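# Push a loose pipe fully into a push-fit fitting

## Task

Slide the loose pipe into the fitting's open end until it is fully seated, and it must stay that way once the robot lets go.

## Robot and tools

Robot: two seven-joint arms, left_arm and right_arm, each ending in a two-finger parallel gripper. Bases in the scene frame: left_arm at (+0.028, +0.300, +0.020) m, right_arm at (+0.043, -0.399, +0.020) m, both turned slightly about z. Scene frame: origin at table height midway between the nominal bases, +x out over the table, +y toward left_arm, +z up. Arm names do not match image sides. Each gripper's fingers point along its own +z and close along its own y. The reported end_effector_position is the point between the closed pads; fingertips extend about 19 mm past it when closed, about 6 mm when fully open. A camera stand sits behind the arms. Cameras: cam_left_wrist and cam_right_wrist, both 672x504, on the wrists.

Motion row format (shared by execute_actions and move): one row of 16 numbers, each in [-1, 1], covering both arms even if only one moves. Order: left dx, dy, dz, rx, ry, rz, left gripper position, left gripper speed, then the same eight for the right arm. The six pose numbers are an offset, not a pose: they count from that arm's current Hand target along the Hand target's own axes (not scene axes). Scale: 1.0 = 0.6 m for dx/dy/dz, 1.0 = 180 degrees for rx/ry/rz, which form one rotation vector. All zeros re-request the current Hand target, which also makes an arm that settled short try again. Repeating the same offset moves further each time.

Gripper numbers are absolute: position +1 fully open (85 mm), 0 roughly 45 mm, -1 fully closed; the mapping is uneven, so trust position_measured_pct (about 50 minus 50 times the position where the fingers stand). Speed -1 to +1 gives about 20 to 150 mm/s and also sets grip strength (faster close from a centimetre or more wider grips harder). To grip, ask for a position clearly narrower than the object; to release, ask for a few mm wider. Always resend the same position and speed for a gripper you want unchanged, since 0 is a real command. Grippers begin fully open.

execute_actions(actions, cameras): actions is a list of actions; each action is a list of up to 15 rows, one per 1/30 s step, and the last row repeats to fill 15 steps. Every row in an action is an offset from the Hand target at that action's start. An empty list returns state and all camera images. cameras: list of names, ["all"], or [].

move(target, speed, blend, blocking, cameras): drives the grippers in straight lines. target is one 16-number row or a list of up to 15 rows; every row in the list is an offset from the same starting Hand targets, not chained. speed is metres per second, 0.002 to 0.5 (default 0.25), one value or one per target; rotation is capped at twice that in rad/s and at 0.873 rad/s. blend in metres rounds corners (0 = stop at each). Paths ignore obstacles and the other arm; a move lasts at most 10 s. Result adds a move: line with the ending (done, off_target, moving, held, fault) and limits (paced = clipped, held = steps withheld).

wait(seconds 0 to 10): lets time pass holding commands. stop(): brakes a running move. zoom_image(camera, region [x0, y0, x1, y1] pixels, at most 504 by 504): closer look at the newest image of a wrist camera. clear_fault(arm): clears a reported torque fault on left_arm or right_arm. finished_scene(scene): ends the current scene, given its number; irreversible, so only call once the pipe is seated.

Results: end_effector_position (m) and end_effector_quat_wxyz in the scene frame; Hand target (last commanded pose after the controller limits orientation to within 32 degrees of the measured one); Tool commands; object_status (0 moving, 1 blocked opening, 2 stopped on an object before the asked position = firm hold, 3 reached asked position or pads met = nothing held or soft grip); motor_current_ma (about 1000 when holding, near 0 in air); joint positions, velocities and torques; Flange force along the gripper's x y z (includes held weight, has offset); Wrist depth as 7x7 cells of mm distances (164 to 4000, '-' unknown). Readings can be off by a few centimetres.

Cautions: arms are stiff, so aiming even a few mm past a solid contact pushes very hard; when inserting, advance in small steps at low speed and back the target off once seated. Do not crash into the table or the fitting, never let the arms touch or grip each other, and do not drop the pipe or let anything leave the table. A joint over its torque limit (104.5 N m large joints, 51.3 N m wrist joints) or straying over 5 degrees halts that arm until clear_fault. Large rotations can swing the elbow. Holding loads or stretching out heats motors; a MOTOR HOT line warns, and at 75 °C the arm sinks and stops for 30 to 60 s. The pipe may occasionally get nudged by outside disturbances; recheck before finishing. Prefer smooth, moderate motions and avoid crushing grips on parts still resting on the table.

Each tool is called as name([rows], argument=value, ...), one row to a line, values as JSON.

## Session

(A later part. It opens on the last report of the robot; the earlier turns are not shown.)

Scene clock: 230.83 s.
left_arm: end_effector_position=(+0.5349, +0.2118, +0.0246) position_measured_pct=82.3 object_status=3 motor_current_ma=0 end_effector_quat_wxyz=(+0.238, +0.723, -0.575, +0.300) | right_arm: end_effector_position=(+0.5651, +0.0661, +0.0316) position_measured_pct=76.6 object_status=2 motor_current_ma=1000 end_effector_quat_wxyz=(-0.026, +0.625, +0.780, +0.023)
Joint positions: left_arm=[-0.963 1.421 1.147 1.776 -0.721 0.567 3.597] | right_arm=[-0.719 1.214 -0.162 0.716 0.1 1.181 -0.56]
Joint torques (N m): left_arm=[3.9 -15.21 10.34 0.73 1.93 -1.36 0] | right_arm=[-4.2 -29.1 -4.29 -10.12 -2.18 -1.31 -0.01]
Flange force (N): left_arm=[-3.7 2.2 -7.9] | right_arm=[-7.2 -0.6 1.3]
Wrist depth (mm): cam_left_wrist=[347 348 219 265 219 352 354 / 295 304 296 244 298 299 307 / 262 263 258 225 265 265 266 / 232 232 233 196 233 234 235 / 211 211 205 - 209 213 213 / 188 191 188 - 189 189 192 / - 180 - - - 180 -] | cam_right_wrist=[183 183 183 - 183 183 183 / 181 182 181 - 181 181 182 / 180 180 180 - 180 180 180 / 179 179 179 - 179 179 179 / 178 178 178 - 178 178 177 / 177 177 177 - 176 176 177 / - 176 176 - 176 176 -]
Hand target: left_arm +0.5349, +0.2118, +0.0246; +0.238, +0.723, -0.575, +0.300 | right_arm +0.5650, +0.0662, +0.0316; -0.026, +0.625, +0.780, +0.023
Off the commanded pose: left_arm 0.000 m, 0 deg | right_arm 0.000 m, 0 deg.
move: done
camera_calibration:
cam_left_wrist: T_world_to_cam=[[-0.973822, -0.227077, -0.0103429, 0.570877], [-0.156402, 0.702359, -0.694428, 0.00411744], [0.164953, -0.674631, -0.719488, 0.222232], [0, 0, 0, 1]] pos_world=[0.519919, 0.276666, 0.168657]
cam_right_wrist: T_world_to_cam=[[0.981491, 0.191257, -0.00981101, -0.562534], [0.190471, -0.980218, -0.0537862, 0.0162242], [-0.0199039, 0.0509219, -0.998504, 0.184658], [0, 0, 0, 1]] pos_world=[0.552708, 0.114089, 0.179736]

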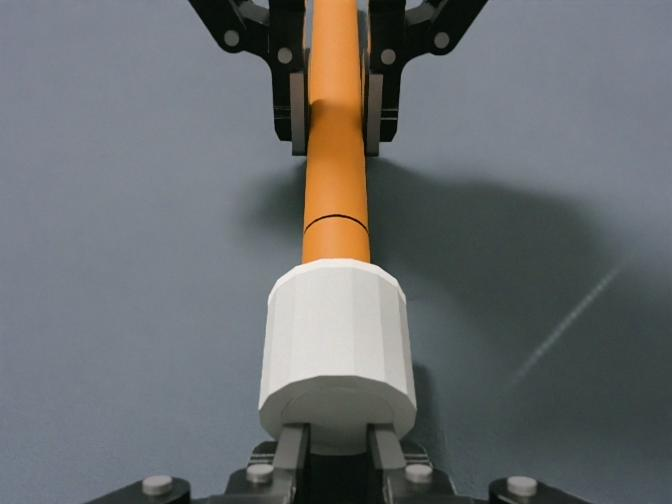

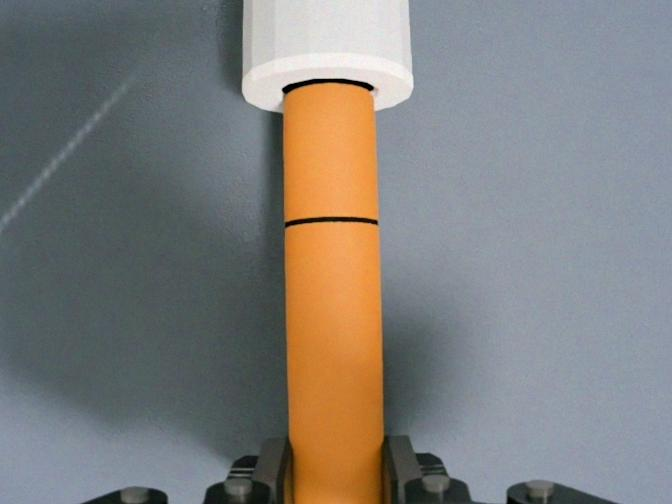

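move(target=[0,0,0,0,0,0,-0.65,0,0.0067,-0.0005,0.0005,0,0,0,-0.8,-1], speed=0.04, cameras=["all"])

zoom_image(camera="cam_right_wrist", region=[220, 0, 440, 200])

Scene clock: 237.10 s.
left_arm: end_effector_position=(+0.5350, +0.2120, +0.0247) position_measured_pct=82.3 object_status=3 motor_current_ma=0 end_effector_quat_wxyz=(+0.238, +0.723, -0.575, +0.300) | right_arm: end_effector_position=(+0.5640, +0.0699, +0.0316) position_measured_pct=76.6 object_status=2 motor_current_ma=1000 end_effector_quat_wxyz=(-0.026, +0.625, +0.780, +0.023)
Joint positions: left_arm=[-0.964 1.421 1.147 1.776 -0.721 0.567 3.597] | right_arm=[-0.725 1.219 -0.161 0.703 0.1 1.188 -0.565]
Joint torques (N m): left_arm=[15.87 -8.33 13.42 5.61 3.58 -3.02 -0.01] | right_arm=[-20.58 -30.86 -16.36 -14.43 -9.11 -6.43 -0.01]
Flange force (N): left_arm=[-14.9 2.0 -32.4] | right_arm=[-33.9 -0.6 -3.9]
Wrist depth (mm): cam_left_wrist=[346 348 218 265 218 351 352 / 295 302 296 245 298 299 307 / 262 262 258 226 264 264 266 / 232 232 233 196 233 234 234 / 211 211 204 - 209 212 213 / 188 191 188 - 189 189 192 / - 179 - - - 180 -] | cam_right_wrist=[182 182 182 - 182 182 182 / 181 181 181 - 180 181 181 / 180 180 180 - 179 179 179 / 179 178 178 - 178 178 178 / 177 177 177 - 177 177 177 / 176 176 176 - 176 176 176 / - 175 176 - 175 175 -]
Hand target: left_arm +0.5349, +0.2118, +0.0246; +0.238, +0.723, -0.575, +0.300 | right_arm +0.5638, +0.0701, +0.0316; -0.026, +0.625, +0.780, +0.023
Off the commanded pose: left_arm 0.000 m, 0 deg | right_arm 0.000 m, 0 deg.
move: done
camera_calibration:
cam_left_wrist: T_world_to_cam=[[-0.97377, -0.227292, -0.0104615, 0.570975], [-0.156494, 0.702415, -0.69435, 0.00399666], [0.165169, -0.674501, -0.719561, 0.222231], [0, 0, 0, 1]] pos_world=[0.519918, 0.276866, 0.168657]
cam_right_wrist: T_world_to_cam=[[0.981472, 0.191353, -0.00982336, -0.562102], [0.190569, -0.980205, -0.0536884, 0.020197], [-0.0199023, 0.0508216, -0.998509, 0.184348], [0, 0, 0, 1]] pos_world=[0.551507, 0.117988, 0.179635]

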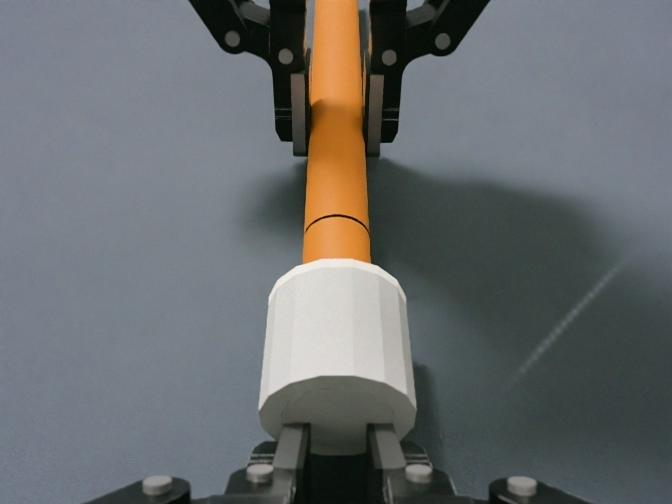

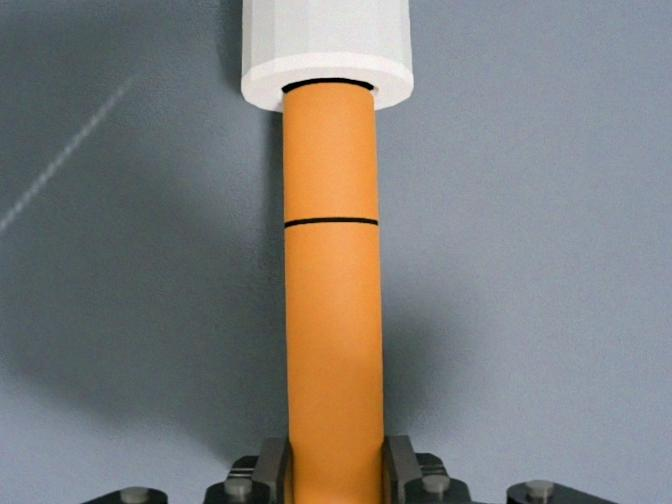

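Scaled by 2.291.

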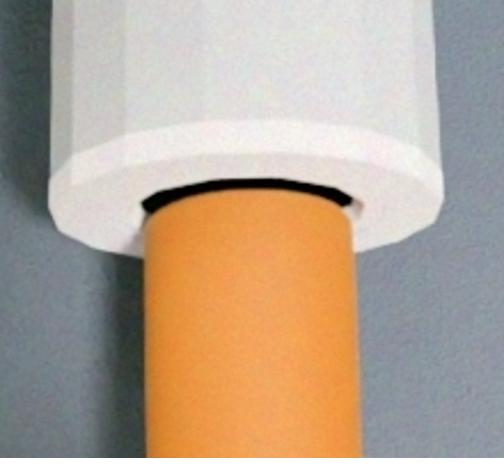

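move([
  [0,0,0,0,0,0,-0.65,0,-0.0067,0,-0.0025,0,0,0,-0.8,-1],
  [0,0,0,0,0,0,-0.65,0,0.0017,0,-0.0019,0,0,0,-0.8,-1],
], speed=0.04, cameras=["all"])

zoom_image(camera="cam_right_wrist", region=[220, 0, 440, 200])

Scene clock: 247.13 s.
left_arm: end_effector_position=(+0.5350, +0.2120, +0.0247) position_measured_pct=82.3 object_status=3 motor_current_ma=0 end_effector_quat_wxyz=(+0.238, +0.723, -0.575, +0.300) | right_arm: end_effector_position=(+0.5639, +0.0707, +0.0328) position_measured_pct=76.6 object_status=2 motor_current_ma=1000 end_effector_quat_wxyz=(-0.026, +0.625, +0.780, +0.023)
Joint positions: left_arm=[-0.964 1.421 1.147 1.776 -0.721 0.567 3.597] | right_arm=[-0.727 1.219 -0.161 0.699 0.1 1.192 -0.566]
Joint torques (N m): left_arm=[17.74 -7.5 14.45 6.48 3.97 -3.31 0.02] | right_arm=[-22.56 -32.15 -18.23 -15.46 -10.31 -7.12 -0.04]
Flange force (N): left_arm=[-17.5 1.9 -35.2] | right_arm=[-37.2 -0.7 -3.0]
Wrist depth (mm): cam_left_wrist=[347 346 218 263 218 351 352 / 295 303 296 245 297 298 306 / 262 262 258 224 264 264 265 / 232 232 232 196 233 234 234 / 211 211 204 - 209 213 213 / 188 191 188 - 189 189 192 / - 179 - - - 180 -] | cam_right_wrist=[183 183 183 - 183 183 183 / 182 182 182 - 182 182 182 / 181 181 180 - 181 180 180 / 180 180 179 - 179 179 179 / 178 178 178 - 178 178 178 / 177 177 177 - 177 177 177 / - 176 176 - 176 176 -]
Hand target: left_arm +0.5349, +0.2118, +0.0246; +0.238, +0.723, -0.575, +0.300 | right_arm +0.5637, +0.0710, +0.0328; -0.026, +0.625, +0.780, +0.023
Off the commanded pose: left_arm 0.000 m, 0 deg | right_arm 0.000 m, 0 deg.
move: done
camera_calibration:
cam_left_wrist: T_world_to_cam=[[-0.973739, -0.227427, -0.0104304, 0.570992], [-0.156599, 0.702331, -0.694412, 0.00415408], [0.165254, -0.674543, -0.719502, 0.22226], [0, 0, 0, 1]] pos_world=[0.519918, 0.276866, 0.168757]
cam_right_wrist: T_world_to_cam=[[0.981516, 0.191142, -0.00958119, -0.56217], [0.190375, -0.980256, -0.053429, 0.0210324], [-0.0196045, 0.0506173, -0.998526, 0.18537], [0, 0, 0, 1]] pos_world=[0.551408, 0.118689, 0.180834]

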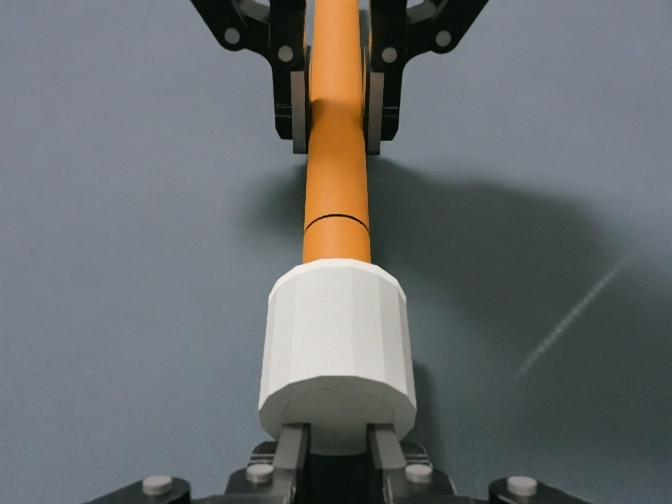

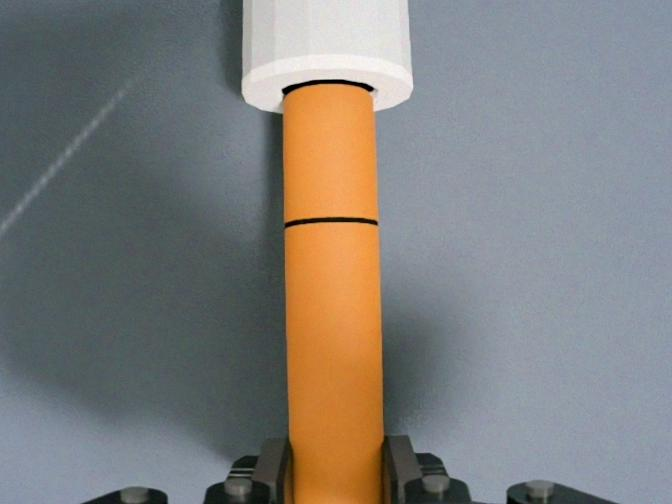

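Scaled by 2.291.

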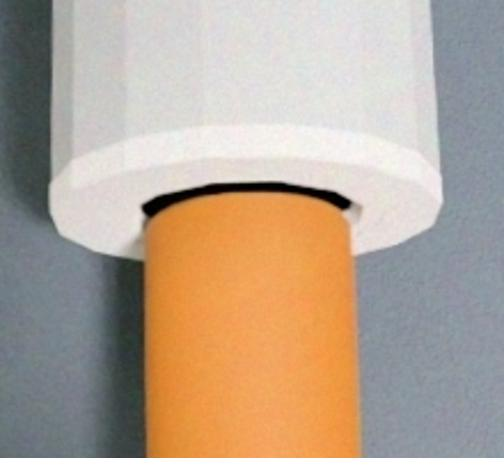

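zoom_image(camera="cam_right_wrist", region=[265, 60, 395, 130])

Scaled by 3.877.

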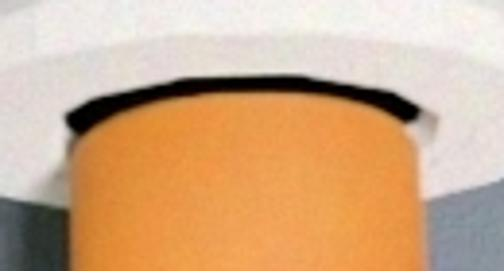

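zoom_image(camera="cam_right_wrist", region=[265, 190, 395, 260])

zoom_image(camera="cam_right_wrist", region=[265, 360, 395, 430])

zoom_image(camera="cam_right_wrist", region=[225, 60, 425, 130])

Scaled by 3.877.

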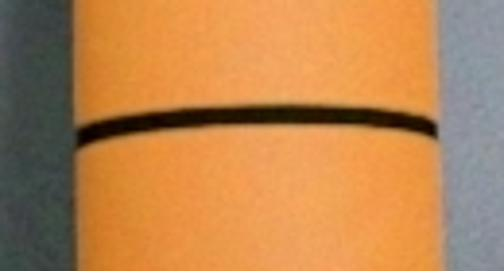

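Scaled by 3.877.

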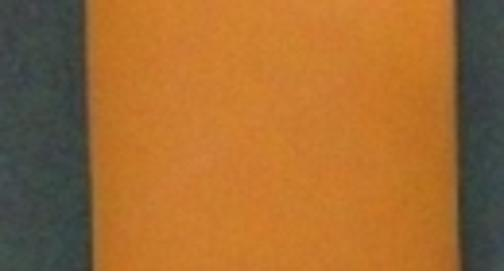

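Scaled by 2.520.

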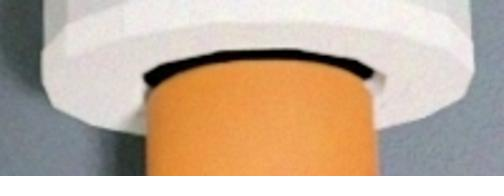

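move(target=[0,0,0,0,0,0,-0.65,0,-0.0137,-0.0005,0.0037,0,0.0156,0,-0.8,-1], speed=0.04, cameras=["all"])

zoom_image(camera="cam_right_wrist", region=[265, 60, 395, 130])

zoom_image(camera="cam_right_wrist", region=[265, 360, 395, 430])

zoom_image(camera="cam_left_wrist", region=[265, 140, 405, 270])

Scene clock: 282.77 s.
left_arm: end_effector_position=(+0.5349, +0.2117, +0.0246) position_measured_pct=82.3 object_status=3 motor_current_ma=0 end_effector_quat_wxyz=(+0.238, +0.723, -0.575, +0.300) | right_arm: end_effector_position=(+0.5650, +0.0632, +0.0301) position_measured_pct=76.6 object_status=2 motor_current_ma=1000 end_effector_quat_wxyz=(-0.046, +0.624, +0.779, +0.038)
Joint positions: left_arm=[-0.963 1.421 1.147 1.776 -0.721 0.567 3.597] | right_arm=[-0.683 1.191 -0.189 0.783 0.081 1.116 -0.533]
Joint torques (N m): left_arm=[0.58 -16.77 8.75 -0.79 1.21 -0.85 0.03] | right_arm=[-0.22 -28.22 -1.61 -8.66 -0.58 0.03 -0.04]
Flange force (N): left_arm=[0.6 2.4 -2.6] | right_arm=[-0.4 0.3 2.4]
Wrist depth (mm): cam_left_wrist=[348 348 224 229 222 353 354 / 295 303 296 246 299 299 307 / 262 263 258 226 265 265 266 / 232 232 233 193 234 234 235 / 211 211 204 - 209 213 213 / 188 191 188 - 192 189 192 / - 179 - - - 181 -] | cam_right_wrist=[188 188 188 - 188 187 187 / 186 185 185 - 184 185 184 / 183 183 183 - 183 183 182 / 181 181 180 - 180 180 180 / 178 178 178 - 178 178 178 / 176 176 176 - 176 176 176 / - 175 175 - 175 174 -]
Hand target: left_arm +0.5349, +0.2118, +0.0246; +0.238, +0.723, -0.575, +0.300 | right_arm +0.5651, +0.0631, +0.0300; -0.046, +0.624, +0.779, +0.038
Off the commanded pose: left_arm 0.000 m, 0 deg | right_arm 0.000 m, 0 deg.
move: done
camera_calibration:
cam_left_wrist: T_world_to_cam=[[-0.973868, -0.226878, -0.0103782, 0.57083], [-0.156202, 0.702266, -0.694567, 0.00413257], [0.16487, -0.674795, -0.719353, 0.22223], [0, 0, 0, 1]] pos_world=[0.519919, 0.276566, 0.168656]
cam_right_wrist: T_world_to_cam=[[0.981297, 0.192178, -0.0111746, -0.561806], [0.190037, -0.976356, -0.103029, 0.0148627], [-0.0307102, 0.0989785, -0.994616, 0.186201], [0, 0, 0, 1]] pos_world=[0.554192, 0.104048, 0.180451]

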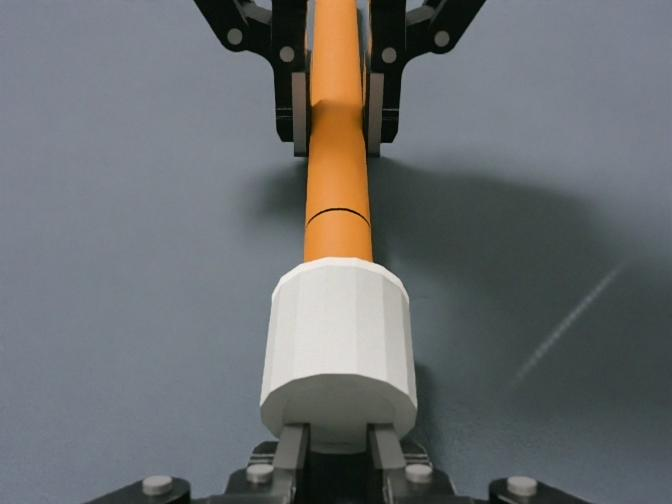

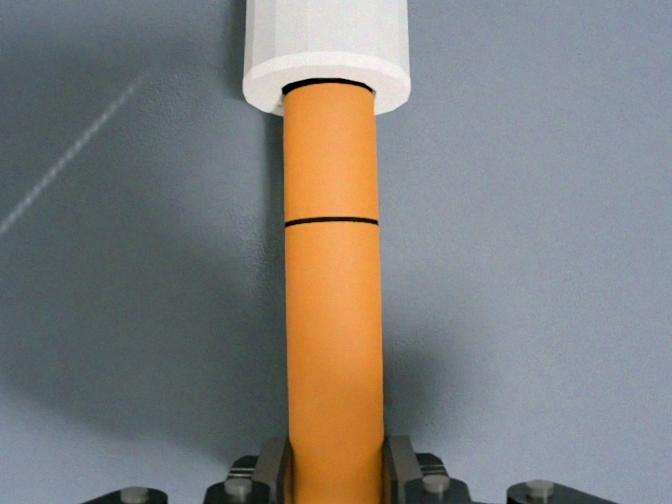

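Scaled by 3.877.

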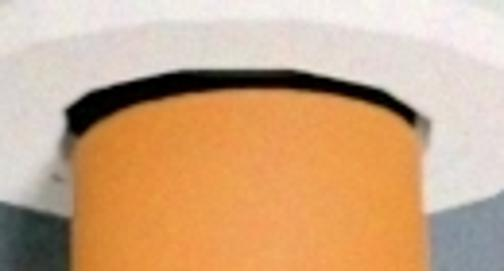

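Scaled by 3.877.

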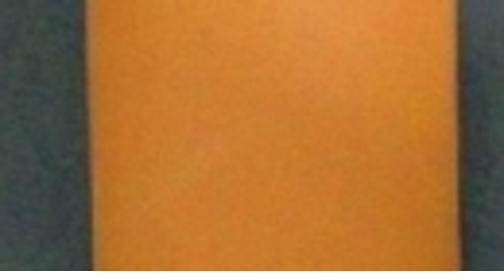

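Scaled by 3.600.

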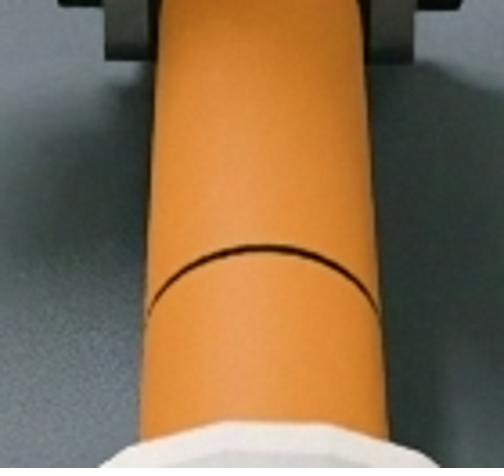

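move(target=[0,0,0,0,0,0,-0.65,0,0.0117,0,0.0013,0,0.0044,0,-0.8,-1], speed=0.04, cameras=["all"])

zoom_image(camera="cam_right_wrist", region=[265, 60, 395, 130])

Scene clock: 302.10 s.
left_arm: end_effector_position=(+0.5349, +0.2119, +0.0246) position_measured_pct=82.3 object_status=3 motor_current_ma=0 end_effector_quat_wxyz=(+0.238, +0.723, -0.575, +0.300) | right_arm: end_effector_position=(+0.5635, +0.0701, +0.0301) position_measured_pct=76.6 object_status=2 motor_current_ma=1000 end_effector_quat_wxyz=(-0.051, +0.624, +0.779, +0.042)
Joint positions: left_arm=[-0.963 1.421 1.147 1.776 -0.721 0.567 3.597] | right_arm=[-0.685 1.195 -0.195 0.774 0.074 1.114 -0.533]
Joint torques (N m): left_arm=[1.43 -16.41 9.18 -0.58 1.31 -1.15 0.11] | right_arm=[-1.27 -28.37 -2.52 -8.92 -1.02 -0.28 -0.02]
Flange force (N): left_arm=[-0.7 2.4 -4.4] | right_arm=[-2.1 0.4 2.0]
Wrist depth (mm): cam_left_wrist=[347 348 216 221 219 343 354 / 295 303 296 240 299 300 308 / 262 263 258 226 265 265 266 / 232 232 233 191 234 234 235 / 211 211 205 - 209 213 213 / 188 191 188 - 192 189 193 / - 179 - - - 181 -] | cam_right_wrist=[190 190 190 - 189 189 189 / 187 186 186 - 186 186 186 / 184 184 184 - 184 184 184 / 182 182 181 - 182 181 181 / 179 179 179 - 178 178 178 / 176 176 176 - 176 176 176 / - 175 175 - 175 174 -]
Hand target: left_arm +0.5349, +0.2118, +0.0246; +0.238, +0.723, -0.575, +0.300 | right_arm +0.5636, +0.0700, +0.0301; -0.051, +0.624, +0.779, +0.042
Off the commanded pose: left_arm 0.000 m, 0 deg | right_arm 0.000 m, 0 deg.
move: done
camera_calibration:
cam_left_wrist: T_world_to_cam=[[-0.973822, -0.227076, -0.010375, 0.570905], [-0.156402, 0.702459, -0.694327, 0.00400299], [0.164953, -0.674528, -0.719585, 0.222287], [0, 0, 0, 1]] pos_world=[0.519919, 0.276766, 0.168657]
cam_right_wrist: T_world_to_cam=[[0.98125, 0.192396, -0.0114565, -0.56159], [0.189783, -0.97487, -0.116661, 0.0222771], [-0.0336138, 0.112299, -0.993106, 0.18613], [0, 0, 0, 1]] pos_world=[0.553089, 0.108863, 0.181011]

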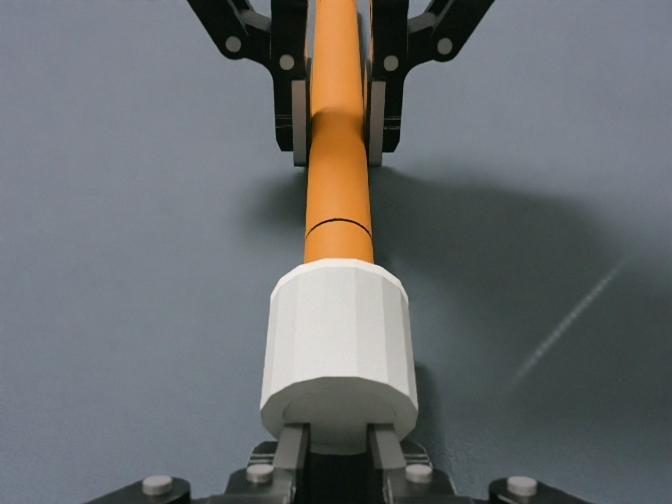

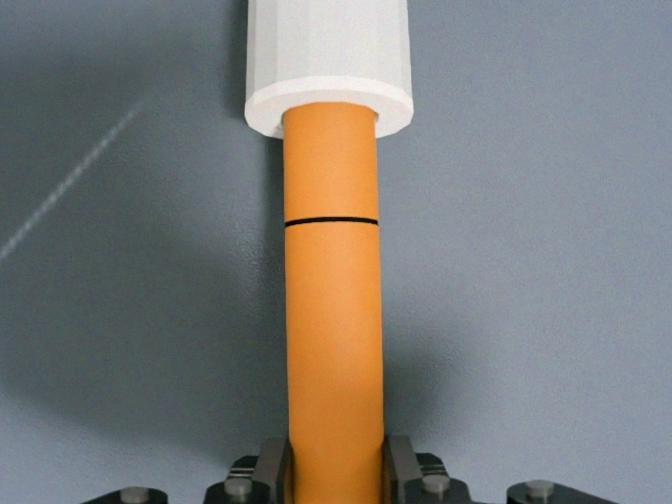

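Scaled by 3.877.

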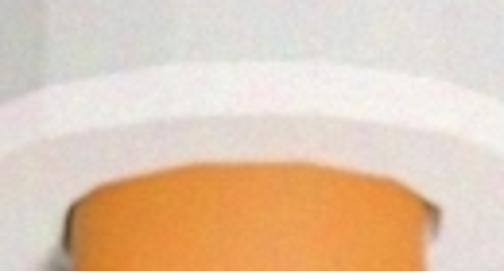

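move(target=[0,0,0,0,0,0,-0.65,0,0.0248,0,0.0033,0,0,0,-0.8,-1], speed=0.04, cameras=["all"])

Scene clock: 306.03 s.
left_arm: end_effector_position=(+0.5350, +0.2120, +0.0247) position_measured_pct=82.3 object_status=3 motor_current_ma=0 end_effector_quat_wxyz=(+0.238, +0.723, -0.575, +0.300) | right_arm: end_effector_position=(+0.5604, +0.0845, +0.0301) position_measured_pct=76.6 object_status=2 motor_current_ma=1000 end_effector_quat_wxyz=(-0.051, +0.624, +0.778, +0.042)
Joint positions: left_arm=[-0.964 1.421 1.147 1.776 -0.721 0.567 3.597] | right_arm=[-0.709 1.217 -0.193 0.722 0.074 1.141 -0.55]
Joint torques (N m): left_arm=[17.28 -7.39 13.47 6.48 3.82 -2.91 0.02] | right_arm=[-21.53 -27.66 -17.47 -13.88 -9.55 -7.51 -0.22]
Flange force (N): left_arm=[-15.9 1.5 -35.1] | right_arm=[-35.9 -2.7 -12.3]
Wrist depth (mm): cam_left_wrist=[346 338 208 208 209 341 353 / 295 302 289 238 290 299 307 / 262 263 257 230 259 264 265 / 232 232 232 192 233 234 234 / 211 211 204 - 209 212 213 / 188 191 188 - 192 189 192 / - 179 - - - 180 -] | cam_right_wrist=[189 189 188 - 188 188 189 / 186 186 186 - 185 185 185 / 183 183 183 - 183 183 183 / 181 181 180 - 181 180 181 / 178 178 178 - 178 178 178 / 176 176 176 - 176 176 176 / - 174 175 - 175 174 -]
Hand target: left_arm +0.5349, +0.2118, +0.0246; +0.238, +0.723, -0.575, +0.300 | right_arm +0.5603, +0.0846, +0.0301; -0.051, +0.624, +0.779, +0.042
Off the commanded pose: left_arm 0.000 m, 0 deg | right_arm 0.000 m, 0 deg.
move: done
camera_calibration:
cam_left_wrist: T_world_to_cam=[[-0.973751, -0.227374, -0.010515, 0.570997], [-0.156515, 0.7024, -0.694362, 0.00408307], [0.165266, -0.674489, -0.719549, 0.222247], [0, 0, 0, 1]] pos_world=[0.519918, 0.276866, 0.168757]
cam_right_wrist: T_world_to_cam=[[0.981312, 0.192081, -0.0114386, -0.561337], [0.189479, -0.974955, -0.116448, 0.0371405], [-0.0335197, 0.112105, -0.993131, 0.184373], [0, 0, 0, 1]] pos_world=[0.54999, 0.123364, 0.18101]

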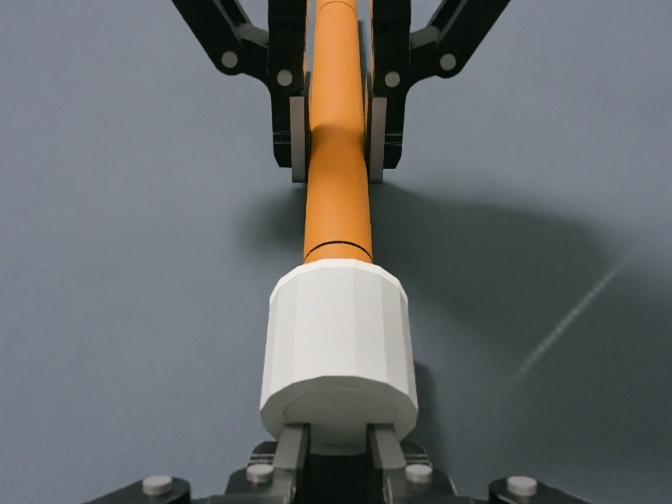

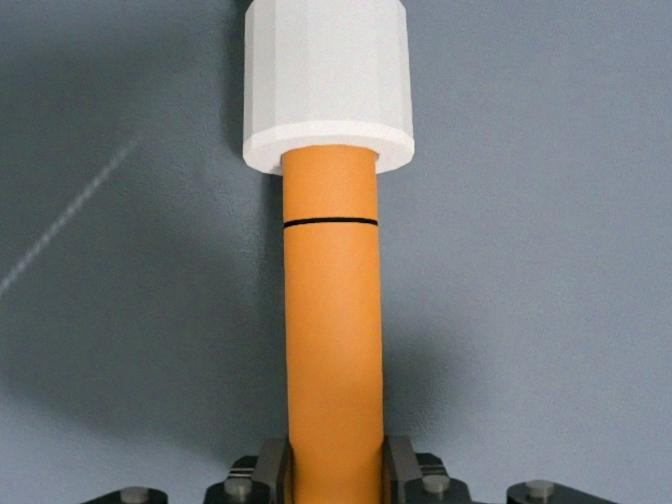

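move(target=[0,0,0,0,0,0,-0.65,0,0.0166,0,0.0010,0,0,0,-0.8,-1], speed=0.04, cameras=["all"])

Scene clock: 308.47 s.
left_arm: end_effector_position=(+0.5350, +0.2122, +0.0246) position_measured_pct=82.3 object_status=3 motor_current_ma=0 end_effector_quat_wxyz=(+0.238, +0.723, -0.575, +0.300) | right_arm: end_effector_position=(+0.5587, +0.0936, +0.0308) position_measured_pct=76.6 object_status=2 motor_current_ma=1000 end_effector_quat_wxyz=(-0.051, +0.624, +0.778, +0.042)
Joint positions: left_arm=[-0.964 1.42 1.147 1.776 -0.721 0.567 3.597] | right_arm=[-0.724 1.232 -0.191 0.684 0.074 1.162 -0.561]
Joint torques (N m): left_arm=[42.75 7.68 19.84 17.76 7.77 -5.77 -0.06] | right_arm=[-54.07 -28.57 -40.99 -22.72 -23.48 -19.53 -0.66]
Flange force (N): left_arm=[-39.3 0.1 -85.9] | right_arm=[-90.8 -7.3 -32.5]
Wrist depth (mm): cam_left_wrist=[345 336 206 205 207 339 349 / 294 302 288 228 282 297 305 / 261 262 257 229 258 264 264 / 231 232 232 192 232 233 234 / 211 211 204 - 208 212 212 / 188 190 188 - 191 189 192 / - 179 - - - 180 -] | cam_right_wrist=[188 187 188 - 187 187 187 / 185 185 185 - 185 185 185 / 183 183 182 - 182 182 182 / 181 181 180 - 180 180 180 / 178 178 178 - 177 178 178 / 176 176 176 - 175 176 175 / - 174 175 - 174 174 -]
Hand target: left_arm +0.5349, +0.2118, +0.0246; +0.238, +0.723, -0.575, +0.300 | right_arm +0.5581, +0.0943, +0.0308; -0.051, +0.624, +0.779, +0.042
Off the commanded pose: left_arm 0.000 m, 0 deg | right_arm 0.001 m, 0 deg.
move: done
camera_calibration:
cam_left_wrist: T_world_to_cam=[[-0.973724, -0.227492, -0.0104264, 0.57112], [-0.156694, 0.702508, -0.694211, 0.00399709], [0.165252, -0.674337, -0.719696, 0.222216], [0, 0, 0, 1]] pos_world=[0.520018, 0.276965, 0.168658]
cam_right_wrist: T_world_to_cam=[[0.98148, 0.191235, -0.0112334, -0.561449], [0.188677, -0.975167, -0.115972, 0.0468962], [-0.0331323, 0.111705, -0.993189, 0.183828], [0, 0, 0, 1]] pos_world=[0.548294, 0.132566, 0.181708]

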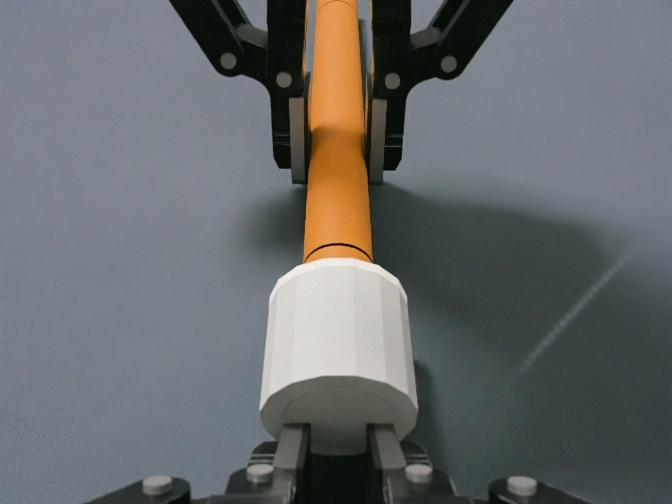

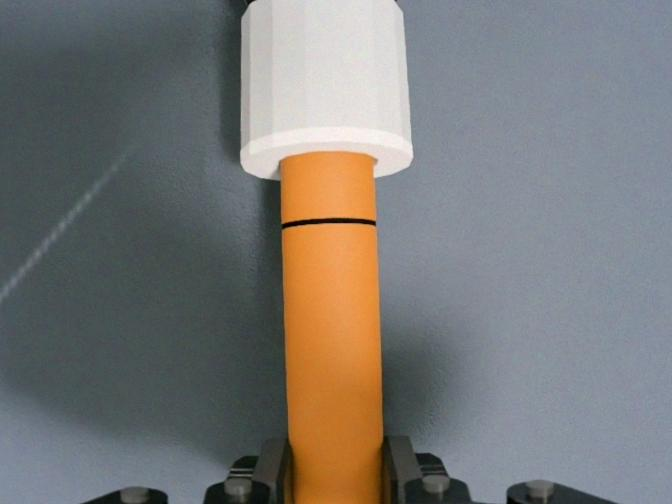

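wait(seconds=0.1, cameras=["all"])

zoom_image(camera="cam_right_wrist", region=[220, 100, 440, 260])

Scene clock: 335.27 s.
left_arm: end_effector_position=(+0.5349, +0.2118, +0.0246) position_measured_pct=82.3 object_status=3 motor_current_ma=0 end_effector_quat_wxyz=(+0.238, +0.723, -0.575, +0.300) | right_arm: end_effector_position=(+0.5586, +0.0939, +0.0308) position_measured_pct=76.6 object_status=2 motor_current_ma=1000 end_effector_quat_wxyz=(-0.051, +0.624, +0.778, +0.042)
Joint positions: left_arm=[-0.963 1.421 1.147 1.776 -0.721 0.567 3.597] | right_arm=[-0.724 1.232 -0.192 0.684 0.074 1.162 -0.561]
Joint torques (N m): left_arm=[45.52 9.43 20.07 19.33 8.1 -5.77 -0.06] | right_arm=[-56.01 -28.88 -42.4 -22.81 -24.35 -19.58 -0.65]
Flange force (N): left_arm=[-41.3 -0.9 -91.5] | right_arm=[-93.5 -6.5 -32.4]
Wrist depth (mm): cam_left_wrist=[345 336 206 206 207 339 350 / 294 302 288 228 282 297 305 / 261 262 257 229 257 264 264 / 231 231 232 192 232 233 233 / 211 211 204 - 208 212 212 / 188 190 188 - 191 189 192 / - 179 - - - 180 -] | cam_right_wrist=[188 188 188 - 187 187 187 / 185 185 185 - 184 185 185 / 183 183 182 - 182 182 182 / 180 180 180 - 180 180 180 / 178 178 178 - 178 178 177 / 176 176 176 - 176 176 175 / - 174 174 - 174 174 -]
Hand target: left_arm +0.5349, +0.2118, +0.0246; +0.238, +0.723, -0.575, +0.300 | right_arm +0.5581, +0.0943, +0.0308; -0.051, +0.624, +0.779, +0.042
Tool commands: left_gripper/position=-0.65 left_gripper/speed=+0.0 right_gripper/position=-0.8 right_gripper/speed=-1.0
Off the commanded pose: left_arm 0.000 m, 0 deg | right_arm 0.001 m, 0 deg.
TORQUE WARNING: the torque sensor of joint 1 (waist) of the right arm reached its warning level (56.7 N m). A warning alone does not stop the arm.
wait: 0.10 s; at rest from the start
camera_calibration:
cam_left_wrist: T_world_to_cam=[[-0.973853, -0.226943, -0.0103419, 0.570857], [-0.156308, 0.702392, -0.694416, 0.00405788], [0.164857, -0.674643, -0.719499, 0.222287], [0, 0, 0, 1]] pos_world=[0.519919, 0.276666, 0.168657]
cam_right_wrist: T_world_to_cam=[[0.981446, 0.191393, -0.0115124, -0.561321], [0.188784, -0.975079, -0.116544, 0.0470467], [-0.0335311, 0.112208, -0.993119, 0.183956], [0, 0, 0, 1]] pos_world=[0.548193, 0.132666, 0.181711]

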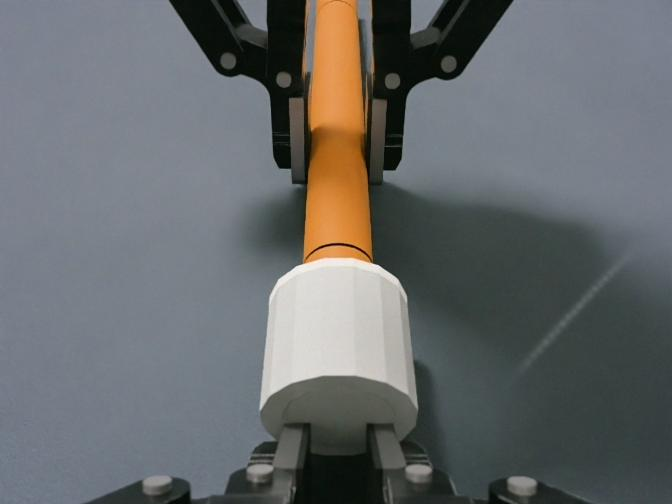

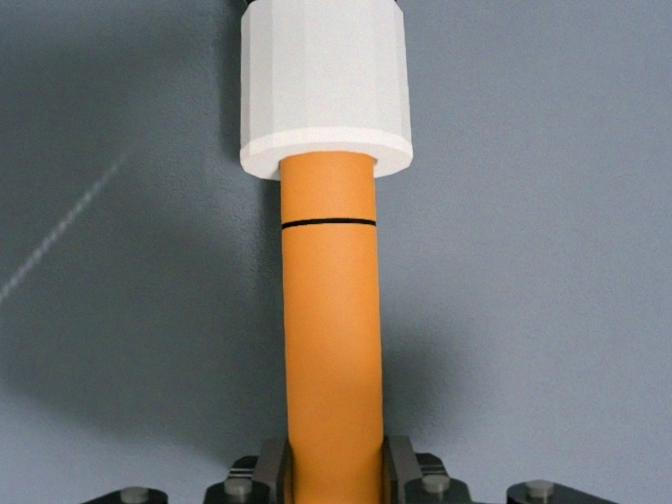

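Scaled by 2.291.

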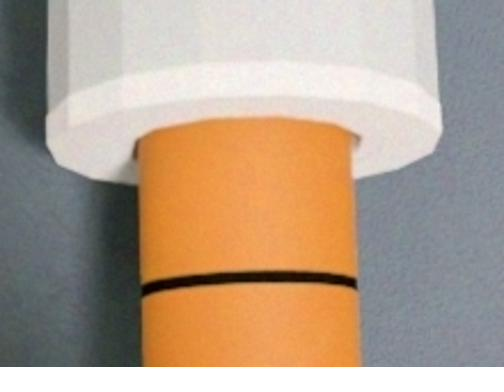

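move(target=[0,0,0,0,0,0,-0.65,0,-0.0029,0,-0.0037,0,0,0,-0.8,-1], speed=0.04, cameras=["all"])

Scene clock: 340.93 s.
left_arm: end_effector_position=(+0.5349, +0.2117, +0.0247) position_measured_pct=82.3 object_status=3 motor_current_ma=0 end_effector_quat_wxyz=(+0.238, +0.723, -0.575, +0.300) | right_arm: end_effector_position=(+0.5586, +0.0925, +0.0330) position_measured_pct=76.6 object_status=2 motor_current_ma=1000 end_effector_quat_wxyz=(-0.051, +0.624, +0.779, +0.042)
Joint positions: left_arm=[-0.963 1.421 1.147 1.776 -0.72 0.567 3.597] | right_arm=[-0.722 1.226 -0.192 0.691 0.074 1.161 -0.559]
Joint torques (N m): left_arm=[0.78 -16.83 8.73 -0.71 1.21 -0.86 0.11] | right_arm=[0.07 -29.14 -1.58 -9.16 -0.66 -0.09 -0.01]
Flange force (N): left_arm=[0.0 2.1 -3.0] | right_arm=[-0.2 -0.1 3.0]
Wrist depth (mm): cam_left_wrist=[348 330 196 196 196 193 355 / 296 297 283 212 213 300 308 / 263 263 253 219 254 266 266 / 232 233 233 176 234 235 235 / 211 211 205 - 209 213 214 / 188 191 188 - 189 190 193 / - 180 - - - 181 -] | cam_right_wrist=[193 193 191 - 193 192 192 / 190 189 189 - 189 189 189 / 187 187 187 - 187 187 187 / 184 184 184 - 184 184 184 / 181 181 181 - 181 181 181 / 179 179 179 - 179 179 179 / - 177 178 - 178 177 -]
Hand target: left_arm +0.5349, +0.2118, +0.0246; +0.238, +0.723, -0.575, +0.300 | right_arm +0.5586, +0.0924, +0.0328; -0.051, +0.624, +0.779, +0.042
Off the commanded pose: left_arm 0.000 m, 0 deg | right_arm 0.000 m, 0 deg.
TORQUE WARNING: the torque sensor of joint 1 (waist) of the right arm reached its warning level (56.7 N m). A warning alone does not stop the arm.
move: done
camera_calibration:
cam_left_wrist: T_world_to_cam=[[-0.973853, -0.226945, -0.0103099, 0.57083], [-0.156297, 0.702245, -0.694567, 0.00425751], [0.164869, -0.674795, -0.719354, 0.222303], [0, 0, 0, 1]] pos_world=[0.519919, 0.276566, 0.168757]
cam_right_wrist: T_world_to_cam=[[0.981259, 0.192368, -0.0112238, -0.561004], [0.189776, -0.974853, -0.116817, 0.045432], [-0.0334134, 0.112497, -0.99309, 0.186188], [0, 0, 0, 1]] pos_world=[0.548089, 0.131263, 0.183912]

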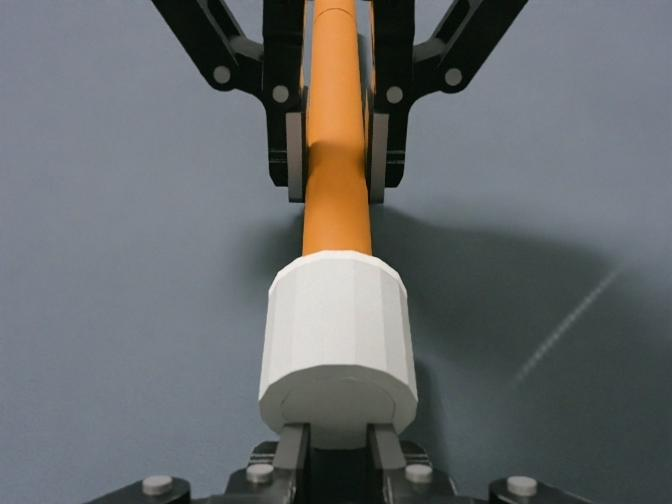

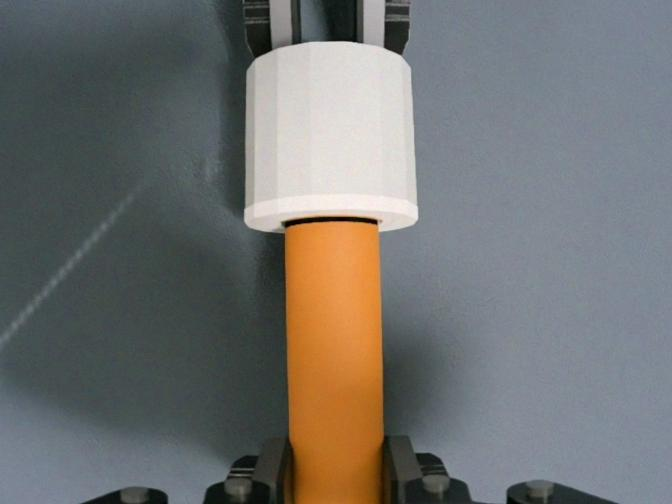

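move(target=[0,0,0,0,0,0,-0.65,0,0.0066,0,0.0009,0,0,0,-0.8,-1], speed=0.03, cameras=["all"])

zoom_image(camera="cam_right_wrist", region=[265, 180, 395, 250])

Scene clock: 344.40 s.
left_arm: end_effector_position=(+0.5349, +0.2120, +0.0246) position_measured_pct=82.3 object_status=3 motor_current_ma=0 end_effector_quat_wxyz=(+0.238, +0.723, -0.575, +0.300) | right_arm: end_effector_position=(+0.5578, +0.0961, +0.0327) position_measured_pct=76.6 object_status=2 motor_current_ma=1000 end_effector_quat_wxyz=(-0.051, +0.624, +0.779, +0.042)
Joint positions: left_arm=[-0.963 1.42 1.147 1.776 -0.72 0.567 3.597] | right_arm=[-0.728 1.233 -0.191 0.676 0.074 1.17 -0.563]
Joint torques (N m): left_arm=[5.5 -14.81 11.67 1.4 2.39 -1.83 0.03] | right_arm=[-5.96 -30.13 -5.92 -10.73 -3.2 -1.93 -0.02]
Flange force (N): left_arm=[-6.8 2.1 -9.8] | right_arm=[-9.7 0.4 0.9]
Wrist depth (mm): cam_left_wrist=[346 328 195 194 194 192 353 / 295 296 212 213 210 299 307 / 262 263 252 219 254 265 266 / 232 232 232 174 233 234 234 / 211 211 205 - 209 213 213 / 188 191 188 - 192 189 192 / - 179 - - - 180 -] | cam_right_wrist=[192 192 191 - 191 191 191 / 189 189 189 - 188 189 189 / 186 186 186 - 186 186 186 / 184 184 183 - 183 184 183 / 181 181 181 - 181 181 181 / 179 179 179 - 178 179 178 / - 177 177 - 177 177 -]
Hand target: left_arm +0.5349, +0.2118, +0.0246; +0.238, +0.723, -0.575, +0.300 | right_arm +0.5577, +0.0963, +0.0328; -0.051, +0.624, +0.779, +0.042
Off the commanded pose: left_arm 0.000 m, 0 deg | right_arm 0.000 m, 0 deg.
move: done
camera_calibration:
cam_left_wrist: T_world_to_cam=[[-0.973787, -0.227225, -0.0103922, 0.570953], [-0.156507, 0.702473, -0.694289, 0.00397677], [0.16506, -0.674463, -0.719622, 0.222287], [0, 0, 0, 1]] pos_world=[0.519919, 0.276866, 0.168657]
cam_right_wrist: T_world_to_cam=[[0.981293, 0.192178, -0.0114448, -0.560985], [0.189578, -0.974947, -0.116352, 0.0491722], [-0.0335184, 0.112006, -0.993142, 0.185582], [0, 0, 0, 1]] pos_world=[0.54739, 0.134963, 0.18361]

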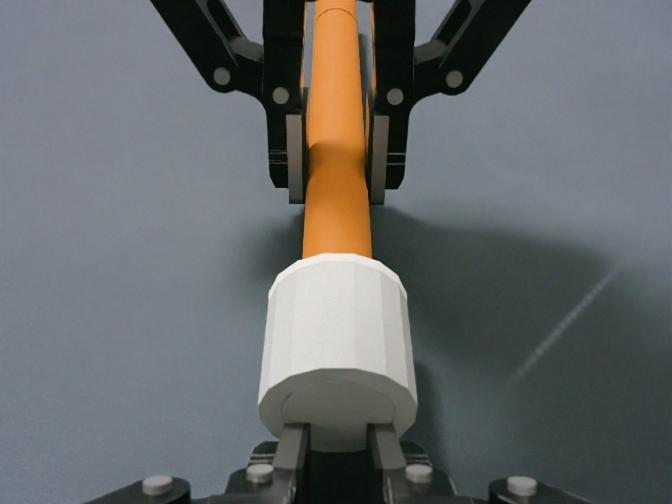

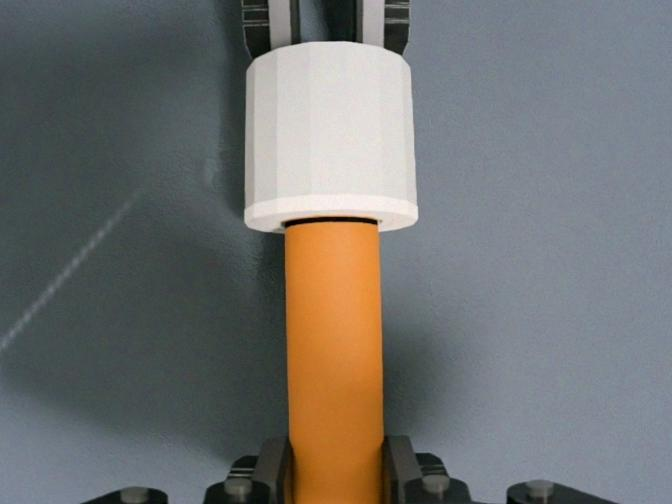

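Scaled by 3.877.

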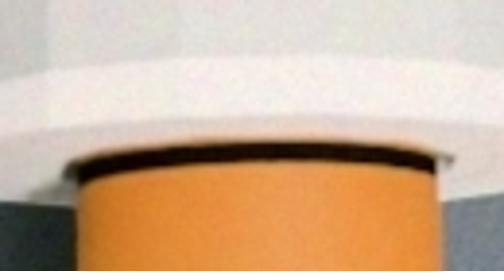

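move(target=[0,0,0,0,0,0,-0.65,0,0.0074,0,0.0010,0,0,0,-0.8,-1], speed=0.03, cameras=["cam_right_wrist"])

zoom_image(camera="cam_right_wrist", region=[265, 180, 395, 250])

Scene clock: 347.80 s.
left_arm: end_effector_position=(+0.5349, +0.2120, +0.0246) position_measured_pct=82.3 object_status=3 motor_current_ma=0 end_effector_quat_wxyz=(+0.238, +0.723, -0.575, +0.300) | right_arm: end_effector_position=(+0.5568, +0.1005, +0.0327) position_measured_pct=76.6 object_status=2 motor_current_ma=1000 end_effector_quat_wxyz=(-0.051, +0.624, +0.779, +0.042)
Joint positions: left_arm=[-0.963 1.42 1.147 1.776 -0.72 0.567 3.597] | right_arm=[-0.735 1.24 -0.191 0.658 0.074 1.179 -0.568]
Joint torques (N m): left_arm=[18.59 -9.45 19.9 7.88 5.71 -4.18 -0.06] | right_arm=[-21.41 -33.03 -17.07 -15.67 -9.77 -7.2 -0.17]
Flange force (N): left_arm=[-26.6 0.3 -27.5] | right_arm=[-36.1 -1.8 -4.5]
Wrist depth (mm): cam_left_wrist=[346 327 194 193 193 188 351 / 294 301 211 213 208 297 305 / 261 261 251 219 252 264 265 / 231 231 232 174 232 233 233 / 210 210 203 - 208 212 212 / 187 190 187 - 191 189 192 / - 179 - - - 180 -] | cam_right_wrist=[191 191 190 - 190 190 191 / 189 188 188 - 188 187 188 / 186 185 185 - 185 185 185 / 183 183 183 - 182 183 183 / 180 180 180 - 180 180 180 / 178 178 178 - 178 178 178 / - 176 177 - 176 176 -]
Hand target: left_arm +0.5349, +0.2118, +0.0246; +0.238, +0.723, -0.575, +0.300 | right_arm +0.5567, +0.1006, +0.0328; -0.051, +0.624, +0.779, +0.042
Off the commanded pose: left_arm 0.000 m, 0 deg | right_arm 0.000 m, 0 deg.
move: done
camera_calibration:
cam_right_wrist: T_world_to_cam=[[0.981312, 0.192083, -0.0114577, -0.560845], [0.189482, -0.974966, -0.116352, 0.0537069], [-0.03352, 0.112006, -0.993142, 0.185056], [0, 0, 0, 1]] pos_world=[0.54639, 0.139363, 0.18361]
Images, in order (width x height): cam_right_wrist 672x504.

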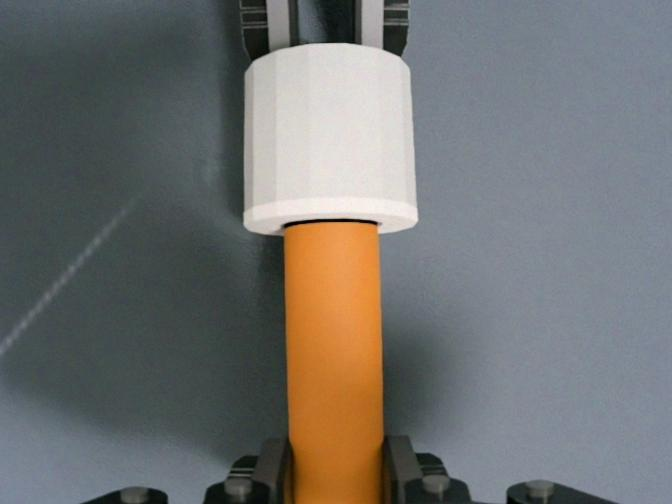

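Scaled by 3.877.

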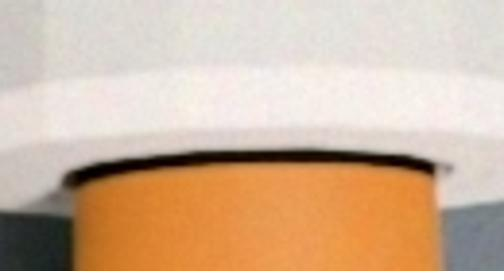

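move(target=[0,0,0,0,0,0,-0.65,0,0.0062,0,0.0004,0,0,0,-0.8,-1], speed=0.03, cameras=["all"])

zoom_image(camera="cam_right_wrist", region=[265, 180, 395, 250])

Scene clock: 352.13 s.
left_arm: end_effector_position=(+0.5349, +0.2118, +0.0246) position_measured_pct=82.3 object_status=3 motor_current_ma=0 end_effector_quat_wxyz=(+0.238, +0.723, -0.575, +0.300) | right_arm: end_effector_position=(+0.5560, +0.1041, +0.0330) position_measured_pct=76.6 object_status=2 motor_current_ma=1000 end_effector_quat_wxyz=(-0.051, +0.624, +0.779, +0.042)
Joint positions: left_arm=[-0.963 1.42 1.147 1.776 -0.72 0.567 3.597] | right_arm=[-0.741 1.246 -0.19 0.642 0.074 1.188 -0.572]
Joint torques (N m): left_arm=[30.78 -4.34 27.33 13.91 8.79 -6.26 -0.05] | right_arm=[-35.72 -35.97 -27.39 -20.29 -16.09 -12.18 -0.34]
Flange force (N): left_arm=[-44.8 -1.3 -44.2] | right_arm=[-60.4 -3.2 -9.3]
Wrist depth (mm): cam_left_wrist=[343 324 193 193 193 187 348 / 292 293 210 212 204 296 304 / 260 261 251 218 251 263 263 / 230 231 231 174 232 232 233 / 210 210 203 - 207 211 212 / 187 190 187 - 191 188 191 / - 179 - - - 179 -] | cam_right_wrist=[190 190 189 - 189 189 190 / 188 187 187 - 187 187 187 / 185 185 185 - 185 184 184 / 183 182 182 - 182 182 182 / 180 180 180 - 180 180 180 / 178 178 178 - 177 177 177 / - 176 176 - 176 176 -]
Hand target: left_arm +0.5349, +0.2118, +0.0246; +0.238, +0.723, -0.575, +0.300 | right_arm +0.5559, +0.1042, +0.0330; -0.051, +0.624, +0.779, +0.042
Off the commanded pose: left_arm 0.000 m, 0 deg | right_arm 0.000 m, 0 deg.
move: done
camera_calibration:
cam_left_wrist: T_world_to_cam=[[-0.973853, -0.226942, -0.0103741, 0.570862], [-0.156297, 0.702444, -0.694366, 0.00402942], [0.164868, -0.674589, -0.719547, 0.222275], [0, 0, 0, 1]] pos_world=[0.519919, 0.276666, 0.168657]
cam_right_wrist: T_world_to_cam=[[0.981293, 0.192178, -0.0114448, -0.560753], [0.189578, -0.974947, -0.116352, 0.057348], [-0.0335184, 0.112006, -0.993142, 0.184923], [0, 0, 0, 1]] pos_world=[0.54559, 0.142963, 0.18391]

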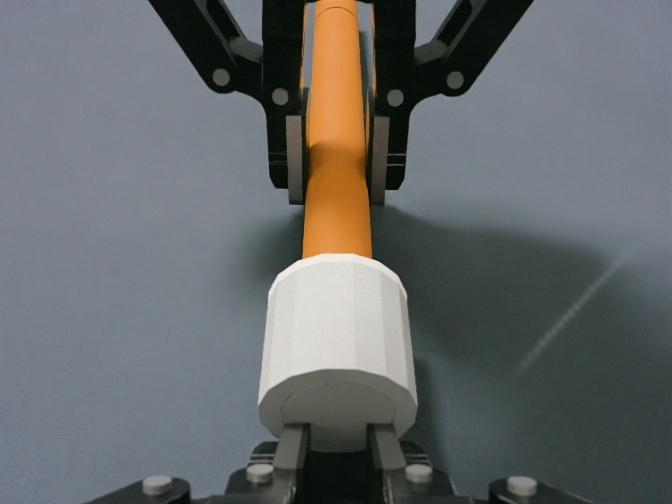

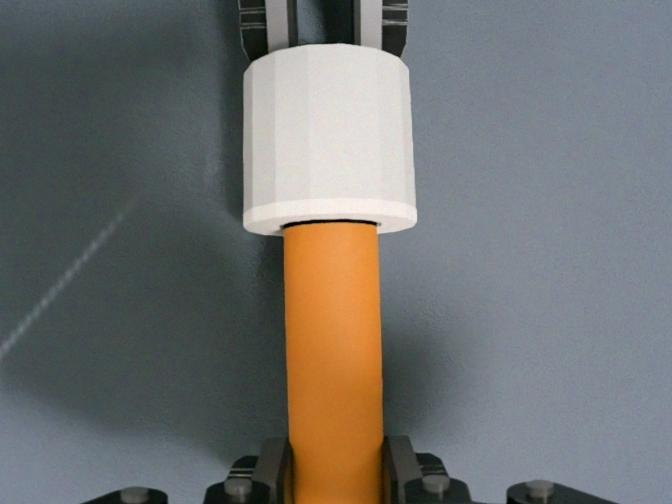

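Scaled by 3.877.

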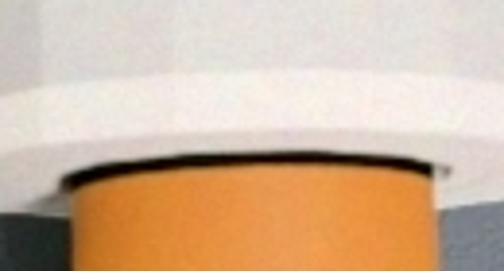

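move(target=[0,0,0,0,0,0,-0.65,0,-0.0150,0,-0.0020,0,0,0,-0.8,-1], speed=0.04)

Scene clock: 360.07 s.
left_arm: end_effector_position=(+0.5348, +0.2115, +0.0247) position_measured_pct=82.3 object_status=3 motor_current_ma=0 end_effector_quat_wxyz=(+0.238, +0.723, -0.575, +0.300) | right_arm: end_effector_position=(+0.5578, +0.0956, +0.0331) position_measured_pct=76.6 object_status=2 motor_current_ma=1000 end_effector_quat_wxyz=(-0.051, +0.624, +0.779, +0.042)
Joint positions: left_arm=[-0.963 1.421 1.147 1.776 -0.72 0.567 3.597] | right_arm=[-0.727 1.231 -0.192 0.679 0.074 1.168 -0.562]
Joint torques (N m): left_arm=[3.72 -15.63 10.49 0.3 1.86 -1.58 0.02] | right_arm=[-4.11 -29.81 -4.6 -10.11 -2.37 -1.34 0.07]
Flange force (N): left_arm=[-4.1 2.7 -7.6] | right_arm=[-6.2 1.0 1.6]
Wrist depth (mm): cam_left_wrist=[347 329 194 194 194 191 353 / 296 297 212 212 209 299 307 / 262 263 252 219 254 265 266 / 231 232 233 174 234 234 235 / 211 211 205 - 209 213 213 / 188 191 188 - 192 189 193 / - 179 - - - 181 -] | cam_right_wrist=[192 192 191 - 192 192 192 / 190 189 189 - 189 189 189 / 187 187 187 - 186 186 186 / 184 184 184 - 184 184 184 / 182 181 181 - 181 181 181 / 179 179 179 - 179 179 179 / - 177 178 - 177 177 -]
Hand target: left_arm +0.5349, +0.2118, +0.0246; +0.238, +0.723, -0.575, +0.300 | right_arm +0.5579, +0.0954, +0.0330; -0.051, +0.624, +0.779, +0.042
Off the commanded pose: left_arm 0.000 m, 0 deg | right_arm 0.000 m, 0 deg.
move: done


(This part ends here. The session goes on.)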